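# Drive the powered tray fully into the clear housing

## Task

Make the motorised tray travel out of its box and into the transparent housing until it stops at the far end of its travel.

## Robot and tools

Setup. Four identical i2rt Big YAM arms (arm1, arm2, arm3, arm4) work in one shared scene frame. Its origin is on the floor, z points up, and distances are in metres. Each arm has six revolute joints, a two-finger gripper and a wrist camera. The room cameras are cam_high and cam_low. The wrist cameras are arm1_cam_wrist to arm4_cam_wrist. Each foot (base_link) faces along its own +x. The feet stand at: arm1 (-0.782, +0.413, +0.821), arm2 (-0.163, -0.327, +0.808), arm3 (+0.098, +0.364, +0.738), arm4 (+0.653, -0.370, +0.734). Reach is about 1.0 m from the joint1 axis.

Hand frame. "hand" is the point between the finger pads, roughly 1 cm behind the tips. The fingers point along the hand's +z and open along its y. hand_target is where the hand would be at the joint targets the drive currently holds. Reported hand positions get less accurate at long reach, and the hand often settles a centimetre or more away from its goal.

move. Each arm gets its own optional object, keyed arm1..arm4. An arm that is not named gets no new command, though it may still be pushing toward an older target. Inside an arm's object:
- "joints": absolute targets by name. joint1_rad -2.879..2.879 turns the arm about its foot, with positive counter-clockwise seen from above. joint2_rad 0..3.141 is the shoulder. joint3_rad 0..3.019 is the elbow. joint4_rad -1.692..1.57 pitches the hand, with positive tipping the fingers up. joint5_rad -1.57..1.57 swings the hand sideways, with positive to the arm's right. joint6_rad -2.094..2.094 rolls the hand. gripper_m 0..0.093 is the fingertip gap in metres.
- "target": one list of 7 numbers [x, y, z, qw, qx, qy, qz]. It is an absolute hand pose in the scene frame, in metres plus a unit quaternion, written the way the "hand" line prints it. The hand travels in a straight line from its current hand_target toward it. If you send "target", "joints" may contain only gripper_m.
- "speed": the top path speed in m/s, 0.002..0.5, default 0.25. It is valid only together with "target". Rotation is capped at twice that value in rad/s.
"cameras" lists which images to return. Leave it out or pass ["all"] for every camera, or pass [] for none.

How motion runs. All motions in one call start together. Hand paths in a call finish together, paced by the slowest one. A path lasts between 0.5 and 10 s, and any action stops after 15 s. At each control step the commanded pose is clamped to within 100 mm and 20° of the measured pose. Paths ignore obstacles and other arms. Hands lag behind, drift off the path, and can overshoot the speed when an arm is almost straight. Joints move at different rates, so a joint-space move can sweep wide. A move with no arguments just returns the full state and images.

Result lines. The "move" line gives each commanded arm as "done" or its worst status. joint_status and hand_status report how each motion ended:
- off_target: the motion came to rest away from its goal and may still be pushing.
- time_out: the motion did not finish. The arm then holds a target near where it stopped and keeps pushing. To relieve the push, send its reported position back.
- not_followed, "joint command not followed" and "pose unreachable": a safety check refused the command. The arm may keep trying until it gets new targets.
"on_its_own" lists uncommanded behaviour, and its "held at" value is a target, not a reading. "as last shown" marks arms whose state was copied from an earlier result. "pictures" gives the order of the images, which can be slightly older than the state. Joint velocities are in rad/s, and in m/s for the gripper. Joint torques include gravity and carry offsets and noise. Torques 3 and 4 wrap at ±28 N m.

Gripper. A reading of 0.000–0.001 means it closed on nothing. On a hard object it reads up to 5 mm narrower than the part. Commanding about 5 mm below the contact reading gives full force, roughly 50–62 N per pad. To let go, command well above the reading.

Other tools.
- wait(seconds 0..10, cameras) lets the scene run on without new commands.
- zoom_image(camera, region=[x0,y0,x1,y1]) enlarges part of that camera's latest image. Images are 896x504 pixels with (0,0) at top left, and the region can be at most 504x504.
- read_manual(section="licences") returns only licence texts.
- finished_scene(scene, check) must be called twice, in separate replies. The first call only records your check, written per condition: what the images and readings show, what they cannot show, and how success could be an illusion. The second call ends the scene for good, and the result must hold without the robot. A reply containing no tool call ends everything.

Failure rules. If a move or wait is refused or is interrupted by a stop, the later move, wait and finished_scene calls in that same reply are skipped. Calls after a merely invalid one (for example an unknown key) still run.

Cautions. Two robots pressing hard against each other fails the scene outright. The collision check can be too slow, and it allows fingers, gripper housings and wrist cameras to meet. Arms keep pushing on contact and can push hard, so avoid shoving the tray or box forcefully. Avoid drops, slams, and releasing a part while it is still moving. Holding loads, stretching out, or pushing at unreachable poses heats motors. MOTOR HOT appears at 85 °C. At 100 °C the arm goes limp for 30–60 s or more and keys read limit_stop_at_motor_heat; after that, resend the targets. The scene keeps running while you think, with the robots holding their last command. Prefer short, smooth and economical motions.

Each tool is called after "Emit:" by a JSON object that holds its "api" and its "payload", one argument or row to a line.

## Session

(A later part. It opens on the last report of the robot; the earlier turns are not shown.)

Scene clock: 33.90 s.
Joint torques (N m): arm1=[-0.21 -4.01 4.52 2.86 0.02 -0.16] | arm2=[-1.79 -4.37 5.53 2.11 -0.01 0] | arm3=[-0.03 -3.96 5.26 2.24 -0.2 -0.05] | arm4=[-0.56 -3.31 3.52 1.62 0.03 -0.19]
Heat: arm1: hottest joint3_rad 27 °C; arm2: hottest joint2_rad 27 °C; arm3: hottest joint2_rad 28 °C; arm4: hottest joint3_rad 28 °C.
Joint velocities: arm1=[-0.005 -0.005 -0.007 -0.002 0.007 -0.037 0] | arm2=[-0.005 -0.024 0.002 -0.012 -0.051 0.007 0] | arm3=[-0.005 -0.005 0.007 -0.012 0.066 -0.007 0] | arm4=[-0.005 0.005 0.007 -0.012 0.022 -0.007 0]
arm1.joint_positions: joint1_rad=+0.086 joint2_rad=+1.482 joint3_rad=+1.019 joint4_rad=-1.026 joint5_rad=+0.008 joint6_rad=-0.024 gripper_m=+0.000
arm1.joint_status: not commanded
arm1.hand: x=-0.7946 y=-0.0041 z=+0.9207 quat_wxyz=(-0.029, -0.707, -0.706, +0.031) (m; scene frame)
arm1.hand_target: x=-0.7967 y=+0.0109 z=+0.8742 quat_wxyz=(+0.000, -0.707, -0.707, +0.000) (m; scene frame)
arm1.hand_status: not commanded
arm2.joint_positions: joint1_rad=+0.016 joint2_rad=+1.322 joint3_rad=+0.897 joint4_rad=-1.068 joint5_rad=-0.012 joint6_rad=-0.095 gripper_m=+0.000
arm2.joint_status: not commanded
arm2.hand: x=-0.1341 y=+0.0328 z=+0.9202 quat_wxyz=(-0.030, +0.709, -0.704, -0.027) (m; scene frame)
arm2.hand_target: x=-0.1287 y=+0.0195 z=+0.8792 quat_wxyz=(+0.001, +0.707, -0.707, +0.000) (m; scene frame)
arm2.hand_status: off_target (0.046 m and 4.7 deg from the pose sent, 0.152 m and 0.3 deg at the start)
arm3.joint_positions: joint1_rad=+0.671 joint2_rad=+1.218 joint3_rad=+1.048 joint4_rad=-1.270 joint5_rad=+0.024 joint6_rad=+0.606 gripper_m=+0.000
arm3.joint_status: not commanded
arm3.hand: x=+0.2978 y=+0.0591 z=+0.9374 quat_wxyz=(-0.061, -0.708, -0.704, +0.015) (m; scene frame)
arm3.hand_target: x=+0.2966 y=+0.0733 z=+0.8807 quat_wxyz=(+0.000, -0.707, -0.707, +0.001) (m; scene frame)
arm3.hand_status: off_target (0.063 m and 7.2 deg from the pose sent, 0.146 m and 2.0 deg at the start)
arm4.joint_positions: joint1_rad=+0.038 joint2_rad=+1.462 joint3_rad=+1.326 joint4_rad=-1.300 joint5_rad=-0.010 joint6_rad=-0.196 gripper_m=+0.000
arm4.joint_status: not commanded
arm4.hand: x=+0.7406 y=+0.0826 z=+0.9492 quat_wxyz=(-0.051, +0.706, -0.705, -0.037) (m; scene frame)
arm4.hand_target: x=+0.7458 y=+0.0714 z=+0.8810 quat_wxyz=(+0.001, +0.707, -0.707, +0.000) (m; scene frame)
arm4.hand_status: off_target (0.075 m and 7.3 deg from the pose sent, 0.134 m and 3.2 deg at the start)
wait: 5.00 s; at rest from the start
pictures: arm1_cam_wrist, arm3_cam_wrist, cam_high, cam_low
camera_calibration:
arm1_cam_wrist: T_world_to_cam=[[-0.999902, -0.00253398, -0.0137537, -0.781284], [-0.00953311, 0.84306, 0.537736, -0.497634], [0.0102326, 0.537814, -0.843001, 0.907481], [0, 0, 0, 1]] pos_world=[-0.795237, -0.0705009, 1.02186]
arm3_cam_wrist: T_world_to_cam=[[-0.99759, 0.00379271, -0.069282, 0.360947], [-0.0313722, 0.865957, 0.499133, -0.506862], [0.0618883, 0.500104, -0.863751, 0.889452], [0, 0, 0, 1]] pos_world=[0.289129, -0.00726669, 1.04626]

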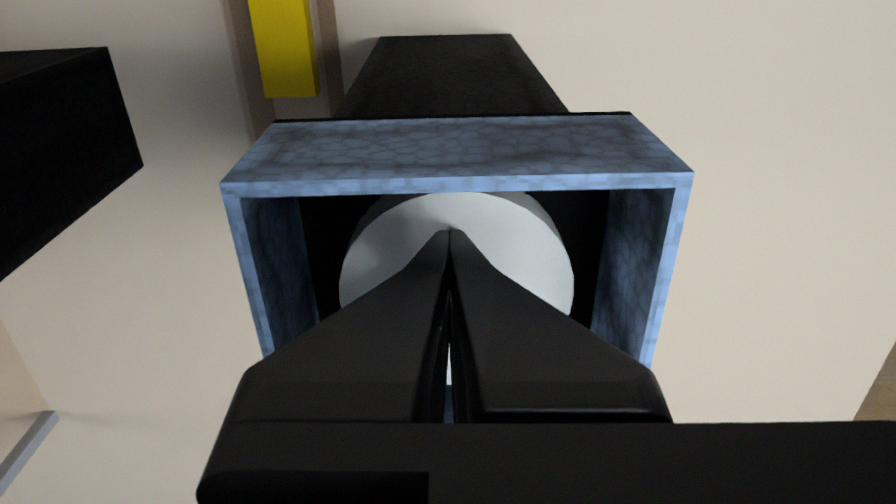

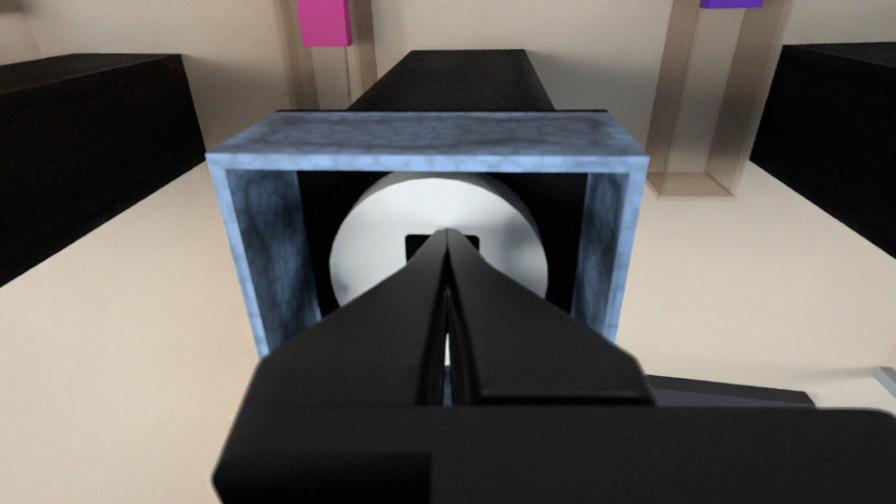

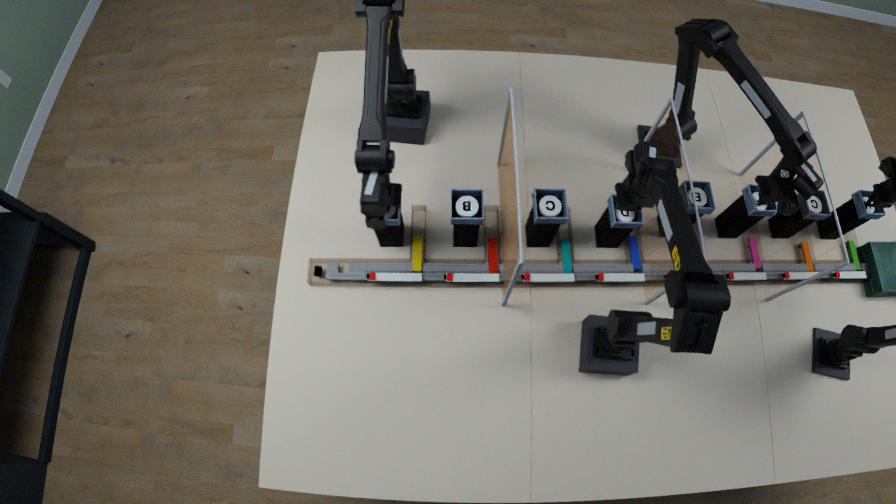

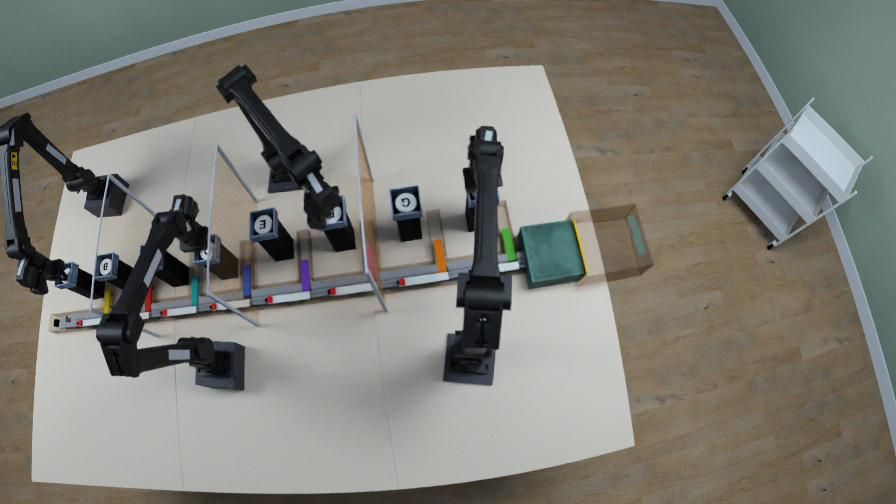

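Emit:
{"api": "wait", "payload": {
  "seconds": 10,
  "cameras": ["cam_high", "cam_low", "arm1_cam_wrist", "arm2_cam_wrist", "arm3_cam_wrist", "arm4_cam_wrist"]
}}

Emit:
{"api": "zoom_image", "payload": {
  "camera": "cam_high",
  "region": [290, 160, 600, 320]
}}

Emit:
{"api": "zoom_image", "payload": {
  "camera": "cam_high",
  "region": [586, 160, 896, 320]
}}

Scene clock: 44.40 s.
Joint torques (N m): arm1=[-0.32 -3.96 4.49 2.88 0.02 -0.17] | arm2=[-1.49 -4.42 5.59 2.06 0.01 0] | arm3=[0.03 -4.01 5.3 2.21 -0.2 -0.04] | arm4=[-0.5 -3.37 3.52 1.61 0.03 -0.19]
Heat: arm1: hottest joint3_rad 27 °C; arm2: hottest joint2_rad 27 °C; arm3: hottest joint2_rad 28 °C; arm4: hottest joint2_rad 27 °C.
Joint velocities: arm1=[-0.015 0.015 -0.007 -0.007 -0.051 -0.022 0] | arm2=[0.005 -0.005 0.007 0.002 -0.037 -0.051 0] | arm3=[-0.005 -0.005 0.002 -0.012 0.037 -0.007 -0.001] | arm4=[-0.005 -0.015 -0.002 0.007 -0.022 -0.037 -0.001]
arm1.joint_positions: joint1_rad=+0.086 joint2_rad=+1.482 joint3_rad=+1.019 joint4_rad=-1.026 joint5_rad=+0.008 joint6_rad=-0.024 gripper_m=+0.000
arm1.joint_status: not commanded
arm1.hand: x=-0.7946 y=-0.0041 z=+0.9207 quat_wxyz=(-0.029, -0.707, -0.706, +0.031) (m; scene frame)
arm1.hand_target: x=-0.7967 y=+0.0109 z=+0.8742 quat_wxyz=(+0.000, -0.707, -0.707, +0.000) (m; scene frame)
arm1.hand_status: not commanded
arm2.joint_positions: joint1_rad=+0.016 joint2_rad=+1.322 joint3_rad=+0.897 joint4_rad=-1.068 joint5_rad=-0.012 joint6_rad=-0.095 gripper_m=+0.000
arm2.joint_status: not commanded
arm2.hand: x=-0.1341 y=+0.0328 z=+0.9202 quat_wxyz=(-0.030, +0.709, -0.704, -0.027) (m; scene frame)
arm2.hand_target: x=-0.1287 y=+0.0195 z=+0.8792 quat_wxyz=(+0.001, +0.707, -0.707, +0.000) (m; scene frame)
arm2.hand_status: off_target (0.046 m and 4.7 deg from the pose sent, 0.152 m and 0.3 deg at the start)
arm3.joint_positions: joint1_rad=+0.671 joint2_rad=+1.218 joint3_rad=+1.048 joint4_rad=-1.270 joint5_rad=+0.024 joint6_rad=+0.606 gripper_m=+0.000
arm3.joint_status: not commanded
arm3.hand: x=+0.2978 y=+0.0591 z=+0.9374 quat_wxyz=(-0.061, -0.708, -0.704, +0.015) (m; scene frame)
arm3.hand_target: x=+0.2966 y=+0.0733 z=+0.8807 quat_wxyz=(+0.000, -0.707, -0.707, +0.001) (m; scene frame)
arm3.hand_status: off_target (0.063 m and 7.2 deg from the pose sent, 0.146 m and 2.0 deg at the start)
arm4.joint_positions: joint1_rad=+0.038 joint2_rad=+1.462 joint3_rad=+1.326 joint4_rad=-1.300 joint5_rad=-0.010 joint6_rad=-0.196 gripper_m=+0.000
arm4.joint_status: not commanded
arm4.hand: x=+0.7406 y=+0.0826 z=+0.9492 quat_wxyz=(-0.051, +0.706, -0.705, -0.037) (m; scene frame)
arm4.hand_target: x=+0.7458 y=+0.0714 z=+0.8810 quat_wxyz=(+0.001, +0.707, -0.707, +0.000) (m; scene frame)
arm4.hand_status: off_target (0.075 m and 7.3 deg from the pose sent, 0.134 m and 3.2 deg at the start)
wait: 10.00 s; at rest from the start
pictures: arm1_cam_wrist, arm2_cam_wrist, arm3_cam_wrist, arm4_cam_wrist, cam_high, cam_low
camera_calibration:
arm1_cam_wrist: T_world_to_cam=[[-0.999902, -0.00253398, -0.0137537, -0.781284], [-0.00953311, 0.84306, 0.537736, -0.497634], [0.0102326, 0.537814, -0.843001, 0.907481], [0, 0, 0, 1]] pos_world=[-0.795237, -0.0705009, 1.02186]
arm2_cam_wrist: T_world_to_cam=[[0.999744, 0.0142549, 0.017586, 0.115585], [0.00289673, -0.851012, 0.525138, -0.450814], [0.0224517, -0.524952, -0.850835, 0.930833], [0, 0, 0, 1]] pos_world=[-0.135148, 0.103347, 1.02669]
arm3_cam_wrist: T_world_to_cam=[[-0.99759, 0.00379271, -0.069282, 0.360947], [-0.0313722, 0.865957, 0.499133, -0.506862], [0.0618883, 0.500104, -0.863751, 0.889452], [0, 0, 0, 1]] pos_world=[0.289129, -0.00726669, 1.04626]
arm4_cam_wrist: T_world_to_cam=[[0.999517, 0.00132703, 0.0310442, -0.77133], [-0.0139234, -0.874043, 0.485649, -0.374077], [0.0277784, -0.485847, -0.873603, 0.973275], [0, 0, 0, 1]] pos_world=[0.738713, 0.146926, 1.05587]

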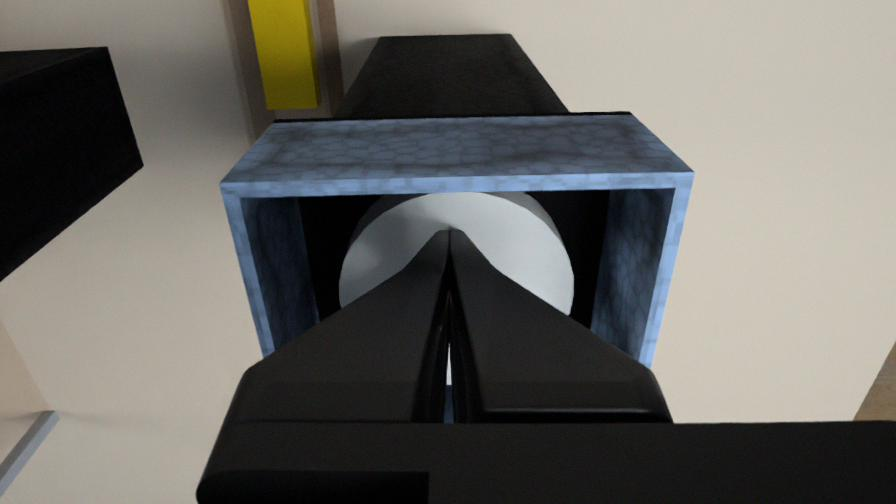

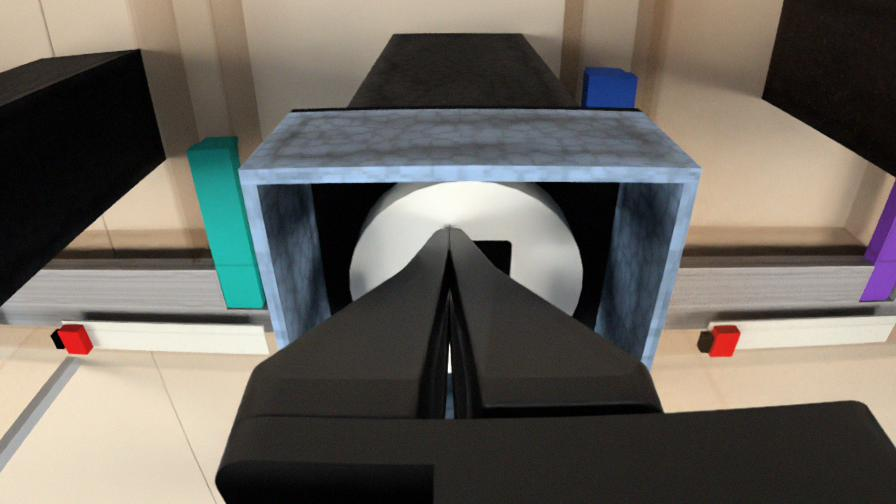

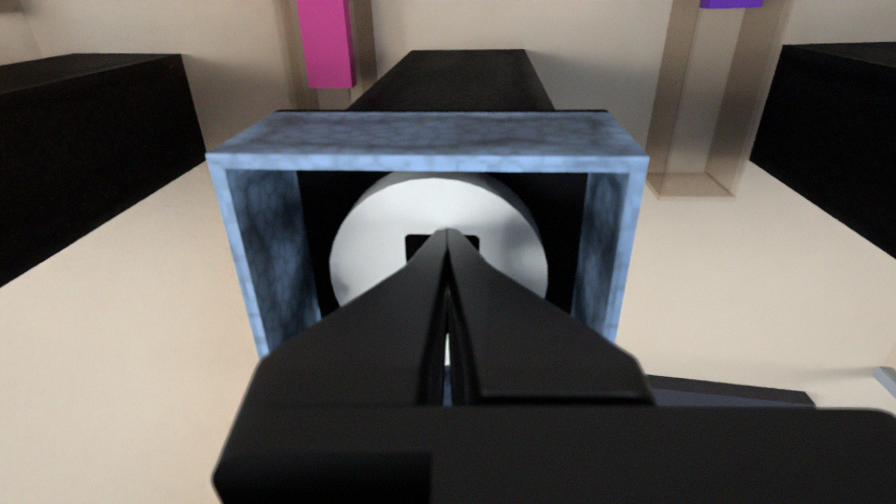

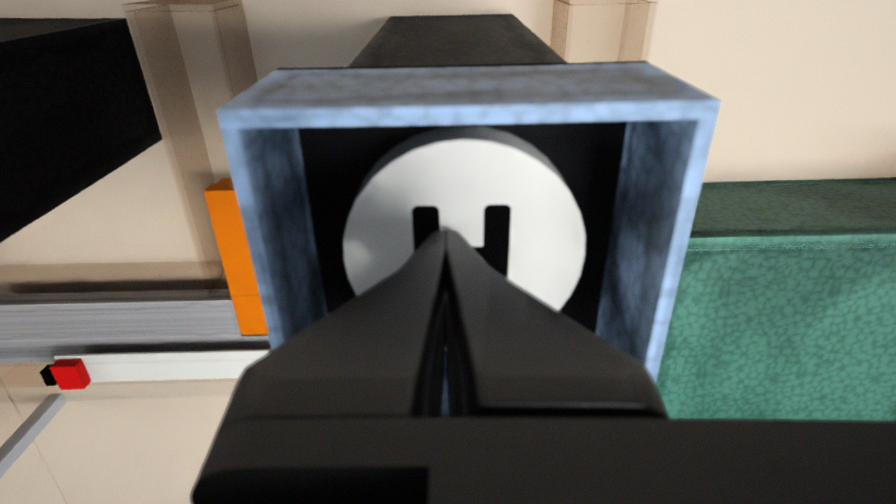

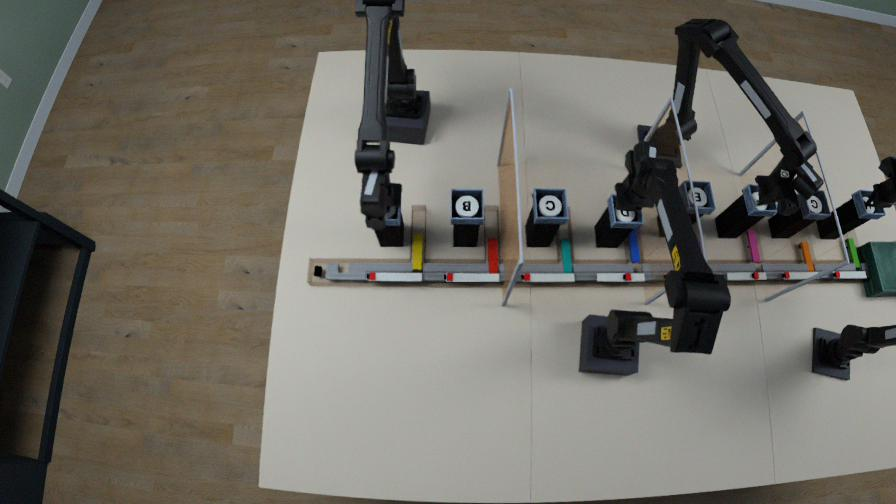

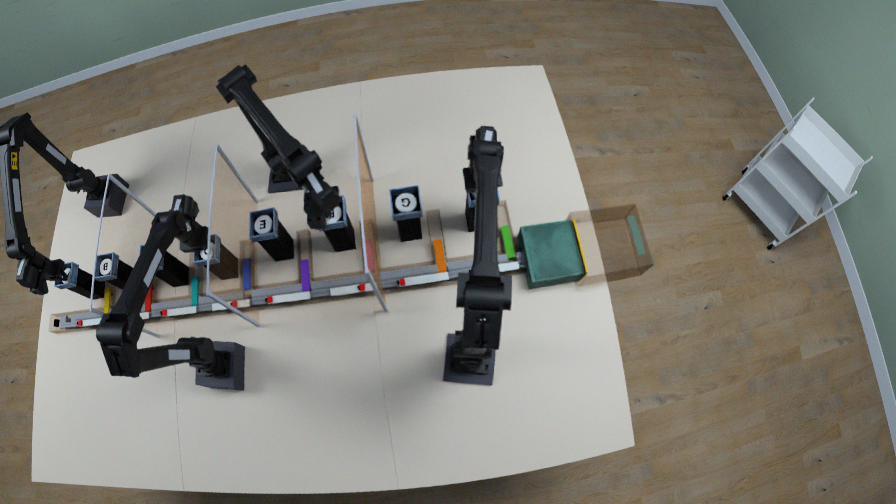

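Scaled by 1.626 from the camera's 896x504 image, which has a finer 1280x720 frame.

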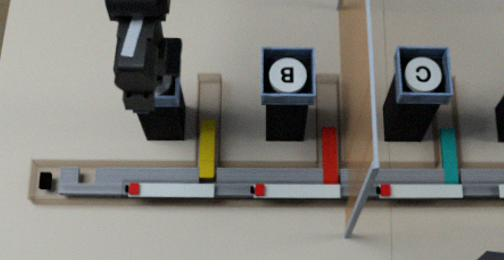

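Scaled by 1.626 from the camera's 896x504 image, which has a finer 1280x720 frame.

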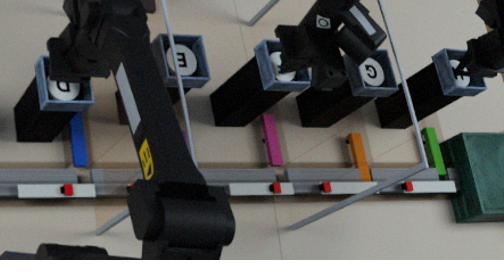

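Emit:
{"api": "wait", "payload": {
  "seconds": 2,
  "cameras": ["cam_high", "arm2_cam_wrist"]
}}

Emit:
{"api": "zoom_image", "payload": {
  "camera": "cam_high",
  "region": [586, 160, 896, 320]
}}

Scene clock: 46.57 s.
Joint torques (N m): arm1=[-0.26 -4.01 4.51 2.86 0.02 -0.16] | arm2=[-1.79 -5.19 5.57 2.11 0.04 0.01] | arm3=[-0.03 -4.07 5.29 2.21 -0.2 -0.04] | arm4=[-0.5 -3.31 3.52 1.62 0.03 -0.18]
Heat: arm1: hottest joint3_rad 27 °C; arm2: hottest joint2_rad 27 °C; arm3: hottest joint2_rad 28 °C; arm4: hottest joint2_rad 27 °C.
Joint velocities: arm1=[0.015 -0.024 -0.007 0.007 -0.051 0.007 0] | arm2=[-0.015 -0.005 0.007 0.007 -0.007 -0.007 -0.001] | arm3=[-0.005 0.005 0.007 -0.017 -0.007 -0.051 0.001] | arm4=[-0.005 0.024 -0.007 0.002 0.051 0.022 0]
arm1.joint_positions: joint1_rad=+0.086 joint2_rad=+1.482 joint3_rad=+1.019 joint4_rad=-1.026 joint5_rad=+0.008 joint6_rad=-0.024 gripper_m=+0.000
arm1.joint_status: not commanded
arm1.hand: x=-0.7946 y=-0.0041 z=+0.9207 quat_wxyz=(-0.029, -0.707, -0.706, +0.031) (m; scene frame)
arm1.hand_target: x=-0.7967 y=+0.0109 z=+0.8742 quat_wxyz=(+0.000, -0.707, -0.707, +0.000) (m; scene frame)
arm1.hand_status: not commanded
arm2.joint_positions: joint1_rad=+0.016 joint2_rad=+1.322 joint3_rad=+0.897 joint4_rad=-1.068 joint5_rad=-0.012 joint6_rad=-0.095 gripper_m=+0.000
arm2.joint_status: not commanded
arm2.hand: x=-0.1341 y=+0.0328 z=+0.9202 quat_wxyz=(-0.030, +0.709, -0.704, -0.027) (m; scene frame)
arm2.hand_target: x=-0.1287 y=+0.0195 z=+0.8792 quat_wxyz=(+0.001, +0.707, -0.707, +0.000) (m; scene frame)
arm2.hand_status: off_target (0.046 m and 4.7 deg from the pose sent, 0.152 m and 0.3 deg at the start)
arm3.joint_positions: joint1_rad=+0.671 joint2_rad=+1.218 joint3_rad=+1.048 joint4_rad=-1.270 joint5_rad=+0.024 joint6_rad=+0.606 gripper_m=+0.000
arm3.joint_status: not commanded
arm3.hand: x=+0.2978 y=+0.0591 z=+0.9374 quat_wxyz=(-0.061, -0.708, -0.704, +0.015) (m; scene frame)
arm3.hand_target: x=+0.2966 y=+0.0733 z=+0.8807 quat_wxyz=(+0.000, -0.707, -0.707, +0.001) (m; scene frame)
arm3.hand_status: off_target (0.063 m and 7.2 deg from the pose sent, 0.146 m and 2.0 deg at the start)
arm4.joint_positions: joint1_rad=+0.038 joint2_rad=+1.462 joint3_rad=+1.326 joint4_rad=-1.300 joint5_rad=-0.010 joint6_rad=-0.196 gripper_m=+0.000
arm4.joint_status: not commanded
arm4.hand: x=+0.7406 y=+0.0826 z=+0.9492 quat_wxyz=(-0.051, +0.706, -0.705, -0.037) (m; scene frame)
arm4.hand_target: x=+0.7458 y=+0.0714 z=+0.8810 quat_wxyz=(+0.001, +0.707, -0.707, +0.000) (m; scene frame)
arm4.hand_status: off_target (0.075 m and 7.3 deg from the pose sent, 0.134 m and 3.2 deg at the start)
wait: 2.00 s; at rest by 0.10 s
pictures: arm2_cam_wrist, cam_high
camera_calibration:
arm2_cam_wrist: T_world_to_cam=[[0.999744, 0.0142549, 0.017586, 0.115585], [0.00289673, -0.851012, 0.525138, -0.450814], [0.0224517, -0.524952, -0.850835, 0.930833], [0, 0, 0, 1]] pos_world=[-0.135148, 0.103347, 1.02669]

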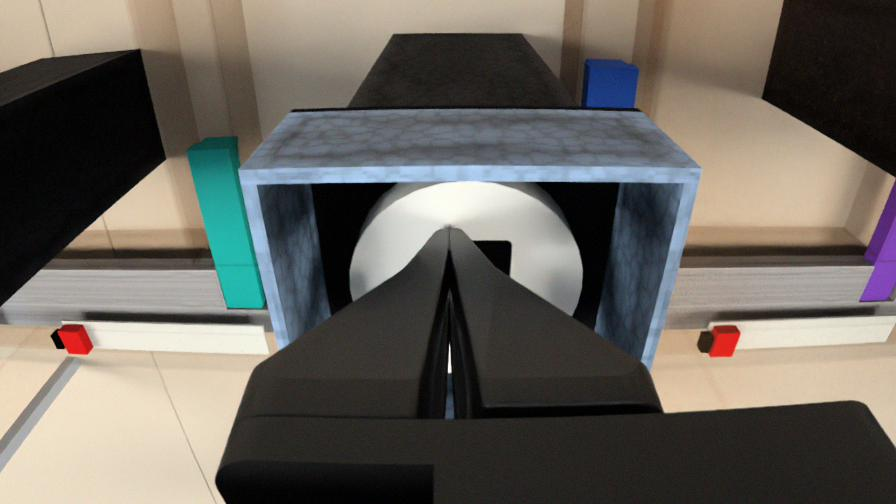

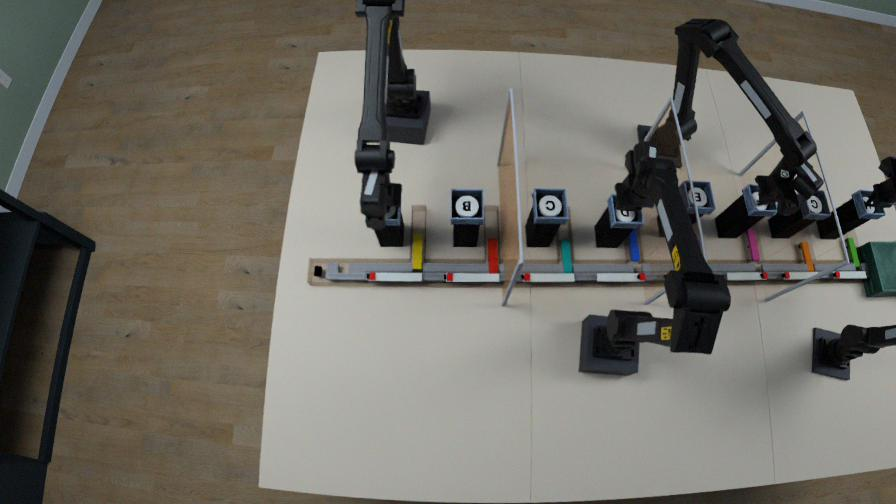

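Scaled by 1.626 from the camera's 896x504 image, which has a finer 1280x720 frame.

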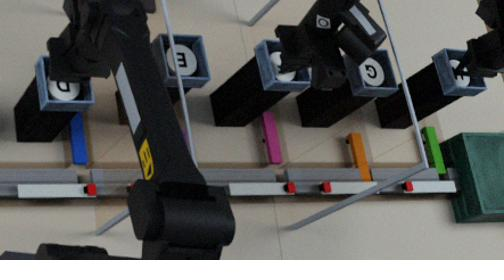

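Emit:
{"api": "wait", "payload": {
  "seconds": 3,
  "cameras": ["cam_high", "arm1_cam_wrist", "arm3_cam_wrist"]
}}

Emit:
{"api": "zoom_image", "payload": {
  "camera": "cam_high",
  "region": [586, 160, 896, 320]
}}

Emit:
{"api": "zoom_image", "payload": {
  "camera": "cam_high",
  "region": [290, 160, 600, 320]
}}

Scene clock: 49.80 s.
Joint torques (N m): arm1=[-0.15 -3.72 4.53 2.84 0.01 -0.16] | arm2=[-1.61 -4.6 5.68 2.1 0.01 0.03] | arm3=[-0.03 -4.13 5.29 2.22 -0.21 -0.04] | arm4=[-0.5 -3.37 3.52 1.62 0.03 -0.18]
Heat: arm1: hottest joint3_rad 27 °C; arm2: hottest joint2_rad 27 °C; arm3: hottest joint2_rad 28 °C; arm4: hottest joint2_rad 27 °C.
Joint velocities: arm1=[-0.005 -0.015 -0.022 -0.012 0.022 0.051 0] | arm2=[-0.005 0.005 0.007 -0.012 0.007 -0.037 -0.001] | arm3=[-0.005 -0.015 0.007 0.002 0.037 0.037 0] | arm4=[-0.015 -0.015 -0.017 0.012 -0.081 -0.051 0]
arm1.joint_positions: joint1_rad=+0.086 joint2_rad=+1.482 joint3_rad=+1.019 joint4_rad=-1.026 joint5_rad=+0.008 joint6_rad=-0.024 gripper_m=+0.000
arm1.joint_status: not commanded
arm1.hand: x=-0.7946 y=-0.0041 z=+0.9207 quat_wxyz=(-0.029, -0.707, -0.706, +0.031) (m; scene frame)
arm1.hand_target: x=-0.7967 y=+0.0109 z=+0.8742 quat_wxyz=(+0.000, -0.707, -0.707, +0.000) (m; scene frame)
arm1.hand_status: not commanded
arm2.joint_positions: joint1_rad=+0.016 joint2_rad=+1.322 joint3_rad=+0.897 joint4_rad=-1.068 joint5_rad=-0.012 joint6_rad=-0.095 gripper_m=+0.000
arm2.joint_status: not commanded
arm2.hand: x=-0.1341 y=+0.0328 z=+0.9202 quat_wxyz=(-0.030, +0.709, -0.704, -0.027) (m; scene frame)
arm2.hand_target: x=-0.1287 y=+0.0195 z=+0.8792 quat_wxyz=(+0.001, +0.707, -0.707, +0.000) (m; scene frame)
arm2.hand_status: off_target (0.046 m and 4.7 deg from the pose sent, 0.152 m and 0.3 deg at the start)
arm3.joint_positions: joint1_rad=+0.671 joint2_rad=+1.218 joint3_rad=+1.048 joint4_rad=-1.270 joint5_rad=+0.024 joint6_rad=+0.606 gripper_m=+0.000
arm3.joint_status: not commanded
arm3.hand: x=+0.2978 y=+0.0591 z=+0.9374 quat_wxyz=(-0.061, -0.708, -0.704, +0.015) (m; scene frame)
arm3.hand_target: x=+0.2966 y=+0.0733 z=+0.8807 quat_wxyz=(+0.000, -0.707, -0.707, +0.001) (m; scene frame)
arm3.hand_status: off_target (0.063 m and 7.2 deg from the pose sent, 0.146 m and 2.0 deg at the start)
arm4.joint_positions: joint1_rad=+0.038 joint2_rad=+1.462 joint3_rad=+1.326 joint4_rad=-1.300 joint5_rad=-0.010 joint6_rad=-0.196 gripper_m=+0.000
arm4.joint_status: not commanded
arm4.hand: x=+0.7406 y=+0.0826 z=+0.9492 quat_wxyz=(-0.051, +0.706, -0.705, -0.037) (m; scene frame)
arm4.hand_target: x=+0.7458 y=+0.0714 z=+0.8810 quat_wxyz=(+0.001, +0.707, -0.707, +0.000) (m; scene frame)
arm4.hand_status: off_target (0.075 m and 7.3 deg from the pose sent, 0.134 m and 3.2 deg at the start)
wait: 3.00 s; at rest by 0.03 s
pictures: arm1_cam_wrist, arm3_cam_wrist, cam_high
camera_calibration:
arm1_cam_wrist: T_world_to_cam=[[-0.999902, -0.00253398, -0.0137537, -0.781284], [-0.00953311, 0.84306, 0.537736, -0.497634], [0.0102326, 0.537814, -0.843001, 0.907481], [0, 0, 0, 1]] pos_world=[-0.795237, -0.0705009, 1.02186]
arm3_cam_wrist: T_world_to_cam=[[-0.99759, 0.00379271, -0.069282, 0.360947], [-0.0313722, 0.865957, 0.499133, -0.506862], [0.0618883, 0.500104, -0.863751, 0.889452], [0, 0, 0, 1]] pos_world=[0.289129, -0.00726669, 1.04626]

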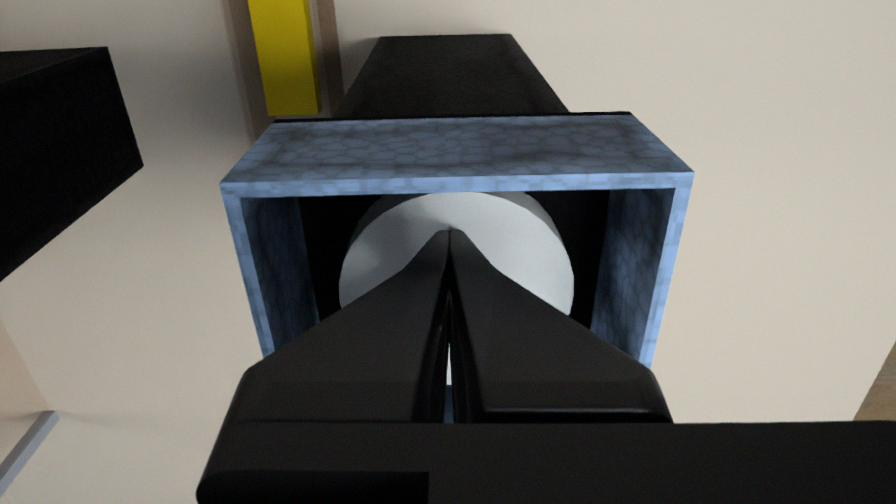

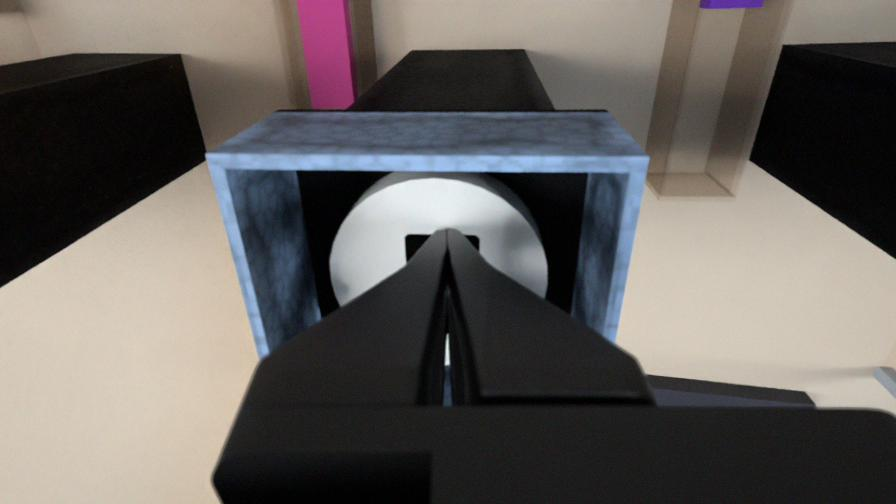

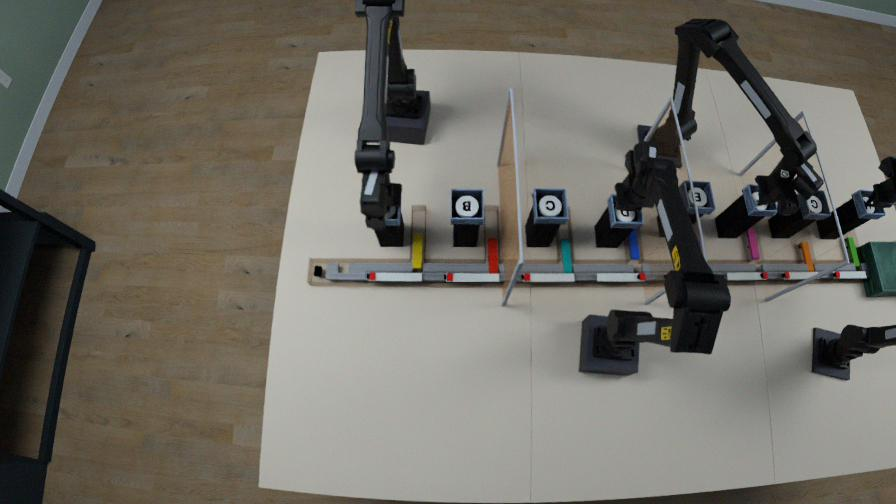

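Scaled by 1.626 from the camera's 896x504 image, which has a finer 1280x720 frame.

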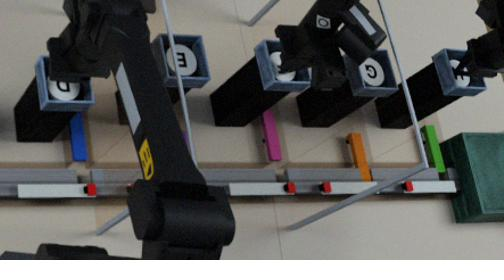

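Scaled by 1.626 from the camera's 896x504 image, which has a finer 1280x720 frame.

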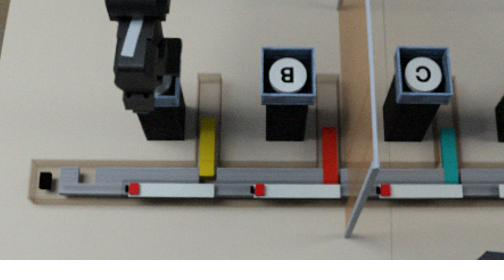

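Emit:
{"api": "zoom_image", "payload": {
  "camera": "cam_high",
  "region": [590, 220, 670, 290]
}}

Emit:
{"api": "zoom_image", "payload": {
  "camera": "cam_high",
  "region": [720, 220, 800, 290]
}}

Emit:
{"api": "zoom_image", "payload": {
  "camera": "cam_high",
  "region": [790, 220, 870, 290]
}}

Emit:
{"api": "zoom_image", "payload": {
  "camera": "cam_high",
  "region": [370, 220, 450, 290]
}}

Scaled by 6.300 from the camera's 896x504 image, which has a finer 1280x720 frame.

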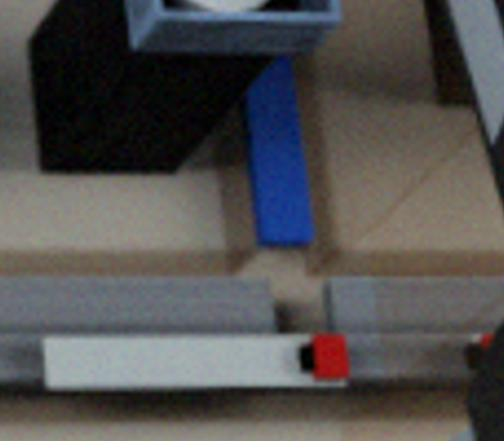

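Scaled by 6.300 from the camera's 896x504 image, which has a finer 1280x720 frame.

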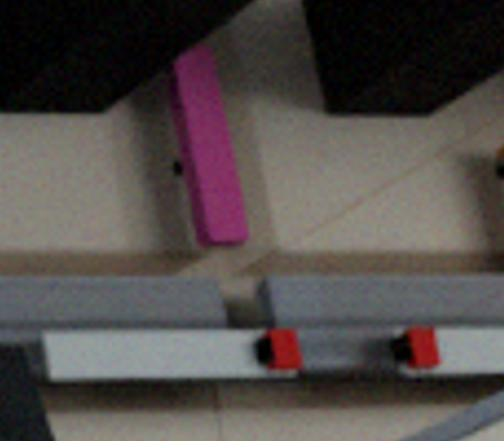

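Scaled by 6.300 from the camera's 896x504 image, which has a finer 1280x720 frame.

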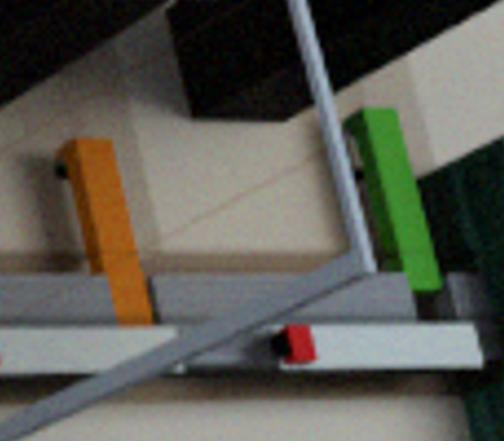

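Scaled by 6.300 from the camera's 896x504 image, which has a finer 1280x720 frame.

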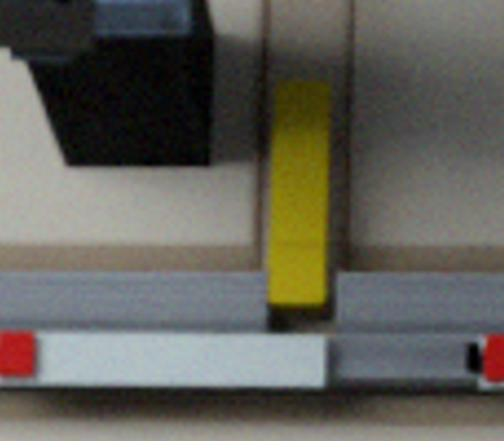

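Emit:
{"api": "move", "payload": {
  "arm3": {"target": [0.299, 0.064, 1.03, 0, 0.7071, 0.7071, 0], "speed": 0.2},
  "cameras": ["cam_high", "cam_low"]
}}

Emit:
{"api": "zoom_image", "payload": {
  "camera": "cam_high",
  "region": [720, 220, 800, 290]
}}

Scene clock: 52.20 s.
Joint torques (N m): arm1=[-0.21 -4.07 4.48 2.88 0.01 -0.16] | arm2=[-1.67 -4.42 5.56 2.17 0 0.01] | arm3=[-0.32 -9.99 15.31 0.01 -0.14 -0.07] | arm4=[-0.44 -3.31 3.54 1.62 0.03 -0.19]
Heat: arm1: hottest joint3_rad 27 °C; arm2: hottest joint2_rad 27 °C; arm3: hottest joint2_rad 28 °C; arm4: hottest joint2_rad 27 °C.
move: arm3 off_target
Joint velocities: arm1=[-0.015 -0.005 -0.007 0.012 -0.051 -0.022 0] | arm2=[-0.034 -0.015 0.027 0.022 0.037 -0.022 0.001] | arm3=[-0.015 0.005 -0.012 -0.022 0.022 0.022 -0.001] | arm4=[-0.015 0.005 0.007 0.002 0.007 -0.066 -0.001]
arm1: as last shown
arm2.joint_positions: joint1_rad=+0.016 joint2_rad=+1.322 joint3_rad=+0.897 joint4_rad=-1.068 joint5_rad=-0.012 joint6_rad=-0.095 gripper_m=+0.000
arm2.joint_status: not commanded
arm2.hand: x=-0.1341 y=+0.0328 z=+0.9202 quat_wxyz=(-0.030, +0.709, -0.704, -0.027) (m; scene frame)
arm2.hand_target: x=-0.1287 y=+0.0195 z=+0.8792 quat_wxyz=(+0.001, +0.707, -0.707, +0.000) (m; scene frame)
arm2.hand_status: not commanded
arm3.joint_positions: joint1_rad=+0.672 joint2_rad=+1.256 joint3_rad=+1.306 joint4_rad=-1.626 joint5_rad=+0.020 joint6_rad=+0.606 gripper_m=+0.000
arm3.joint_status: not commanded
arm3.hand: x=+0.2896 y=+0.0700 z=+1.0215 quat_wxyz=(+0.005, -0.708, -0.706, +0.001) (m; scene frame)
arm3.hand_target: x=+0.2997 y=+0.0630 z=+1.0304 quat_wxyz=(-0.001, -0.707, -0.707, +0.000) (m; scene frame)
arm3.hand_status: off_target (0.014 m and 0.6 deg from the pose sent, 0.093 m and 7.2 deg at the start)
arm4.joint_positions: joint1_rad=+0.038 joint2_rad=+1.462 joint3_rad=+1.326 joint4_rad=-1.300 joint5_rad=-0.010 joint6_rad=-0.196 gripper_m=+0.000
arm4.joint_status: not commanded
arm4.hand: x=+0.7406 y=+0.0826 z=+0.9492 quat_wxyz=(-0.051, +0.706, -0.705, -0.037) (m; scene frame)
arm4.hand_target: x=+0.7458 y=+0.0714 z=+0.8810 quat_wxyz=(+0.001, +0.707, -0.707, +0.000) (m; scene frame)
arm4.hand_status: not commanded
pictures: cam_high, cam_low

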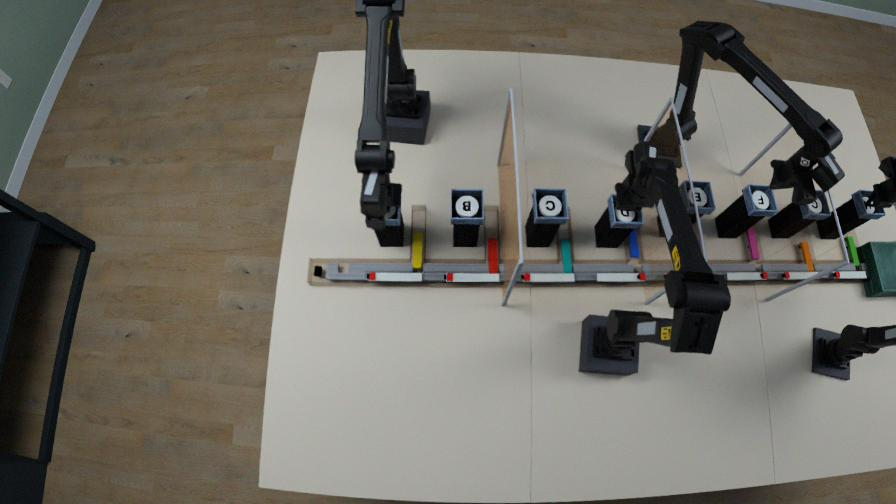

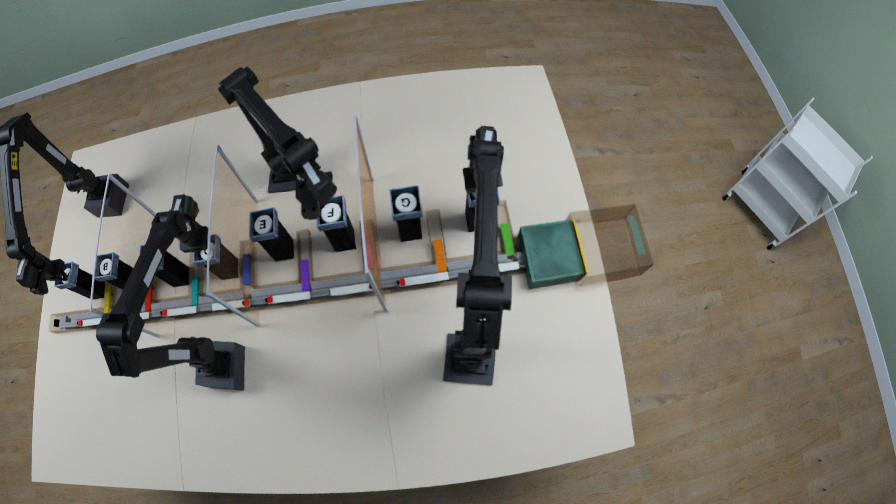

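Scaled by 6.300 from the camera's 896x504 image, which has a finer 1280x720 frame.

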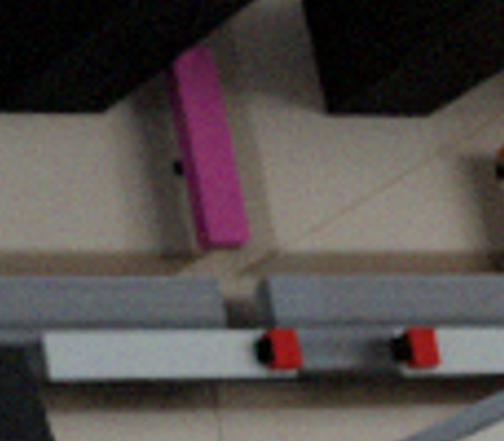

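Emit:
{"api": "move", "payload": {
  "arm3": {"target": [0.082, 0.067, 1.03, 0, 0.7071, 0.7071, 0], "speed": 0.25},
  "cameras": []
}}

Emit:
{"api": "move", "payload": {
  "arm3": {"target": [0.082, 0.067, 0.875, 0, 0.7071, 0.7071, 0], "speed": 0.15},
  "cameras": ["cam_high", "cam_low", "arm3_cam_wrist"]
}}

Emit:
{"api": "zoom_image", "payload": {
  "camera": "cam_high",
  "region": [720, 220, 800, 290]
}}

Scene clock: 54.33 s.
Joint torques (N m): arm1=[-0.15 -3.96 4.56 2.89 0.02 -0.16] | arm2=[-1.79 -4.37 5.61 2.25 0.03 0] | arm3=[-2.49 -9.64 11.41 0.05 -0.21 -0.23] | arm4=[-0.56 -3.37 3.52 1.61 0.03 -0.18]
Heat: arm1: hottest joint3_rad 27 °C; arm2: hottest joint2_rad 27 °C; arm3: hottest joint2_rad 28 °C; arm4: hottest joint2_rad 27 °C.
move: arm3 done
Joint velocities: arm1=[-0.024 -0.015 -0.007 0.007 -0.007 0.007 0] | arm2=[-0.024 -0.005 0.002 -0.007 -0.066 -0.095 0.001] | arm3=[-0.005 -0.005 0.022 0.012 0.022 0.022 0] | arm4=[0.005 -0.015 0.012 -0.002 -0.037 0.007 -0.001]
arm1, arm2, arm4: as last shown
arm3.joint_positions: joint1_rad=+0.045 joint2_rad=+1.103 joint3_rad=+1.212 joint4_rad=-1.665 joint5_rad=-0.002 joint6_rad=-0.025 gripper_m=+0.000
arm3.joint_status: not commanded
arm3.hand: x=+0.0876 y=+0.0647 z=+1.0291 quat_wxyz=(-0.005, -0.706, -0.708, -0.004) (m; scene frame)
arm3.hand_target: x=+0.0843 y=+0.0680 z=+1.0303 quat_wxyz=(-0.004, -0.707, -0.707, -0.007) (m; scene frame)
arm3.hand_status: done (0.006 m and 0.7 deg from the pose sent, 0.208 m and 0.6 deg at the start)
pictures: none
No camera images: "cameras" was empty.

Scene clock: 56.13 s.
Joint torques (N m): arm1=[-0.09 -4.01 4.49 2.86 0.03 -0.15] | arm2=[-2.02 -4.72 5.59 2.02 0.04 0.01] | arm3=[-2.67 -0.97 4.01 2.48 0.07 -0.23] | arm4=[-0.5 -3.37 3.52 1.62 0.03 -0.19]
Heat: arm1: hottest joint3_rad 27 °C; arm2: hottest joint2_rad 27 °C; arm3: hottest joint2_rad 28 °C; arm4: hottest joint2_rad 27 °C.
move: arm3 off_target
Joint velocities: arm1=[-0.015 -0.005 -0.022 0.002 0.066 -0.037 -0.001] | arm2=[0.015 -0.005 -0.017 -0.007 0.007 0.007 0] | arm3=[-0.015 0.005 0.007 -0.002 0.037 0.007 0] | arm4=[-0.015 -0.005 -0.002 -0.007 0.037 -0.022 -0.001]
arm1, arm2, arm4: as last shown
arm3.joint_positions: joint1_rad=+0.044 joint2_rad=+1.022 joint3_rad=+0.914 joint4_rad=-1.315 joint5_rad=+0.005 joint6_rad=-0.028 gripper_m=+0.000
arm3.joint_status: not commanded
arm3.hand: x=+0.0870 y=+0.0629 z=+0.9390 quat_wxyz=(-0.048, -0.705, -0.706, +0.047) (m; scene frame)
arm3.hand_target: x=+0.0833 y=+0.0780 z=+0.8822 quat_wxyz=(-0.001, -0.707, -0.707, -0.001) (m; scene frame)
arm3.hand_status: off_target (0.064 m and 7.7 deg from the pose sent, 0.154 m and 0.7 deg at the start)
pictures: arm3_cam_wrist, cam_high, cam_low
camera_calibration:
arm3_cam_wrist: T_world_to_cam=[[-0.999984, -0.00124426, -0.00559553, 0.0914532], [-0.00376045, 0.879144, 0.476541, -0.499583], [0.00432634, 0.476554, -0.879134, 0.922982], [0, 0, 0, 1]] pos_world=[0.0855799, -0.000531423, 1.05001]

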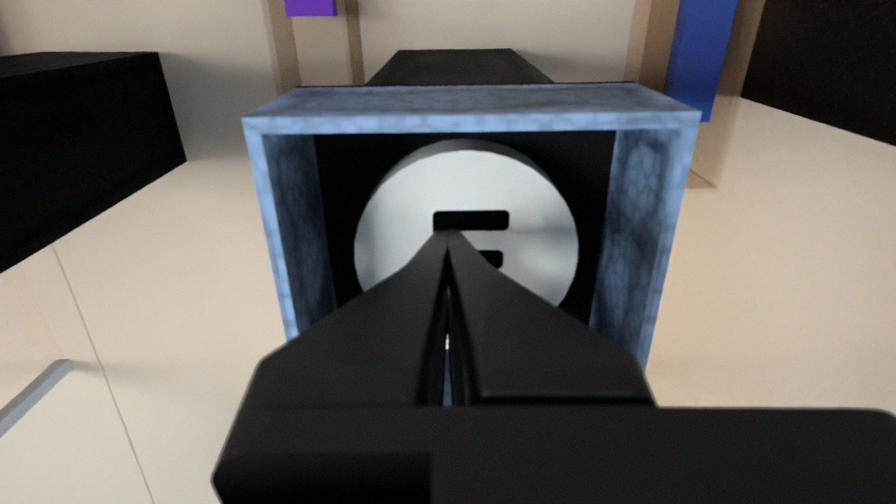

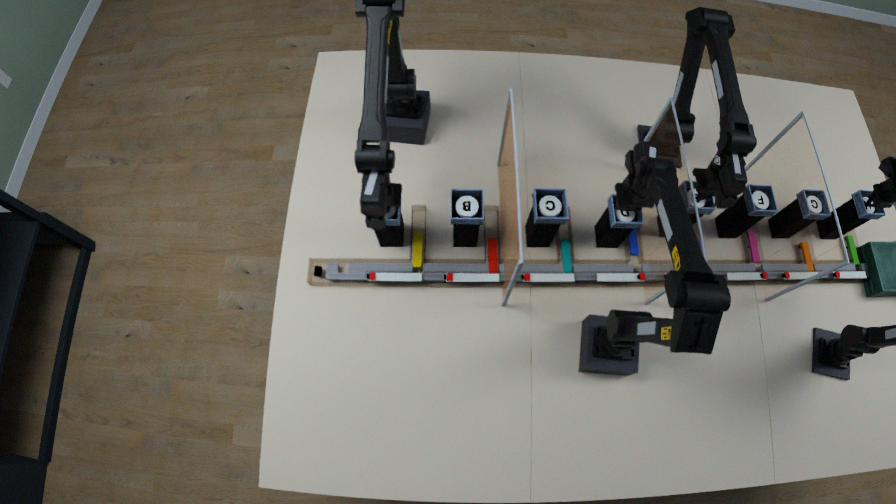

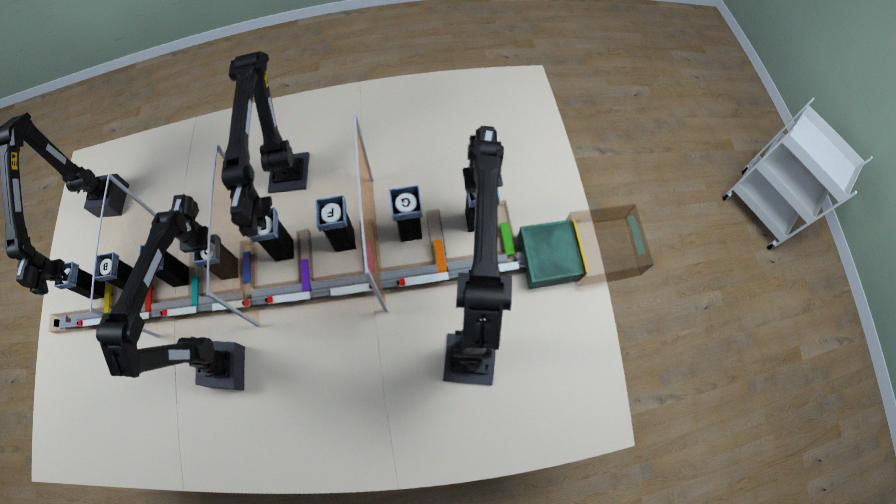

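Scaled by 6.300 from the camera's 896x504 image, which has a finer 1280x720 frame.

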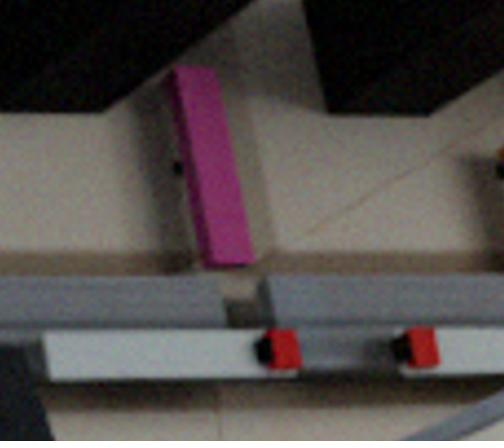

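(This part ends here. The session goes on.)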